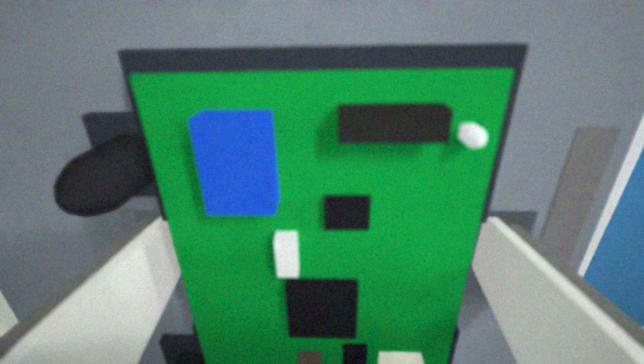

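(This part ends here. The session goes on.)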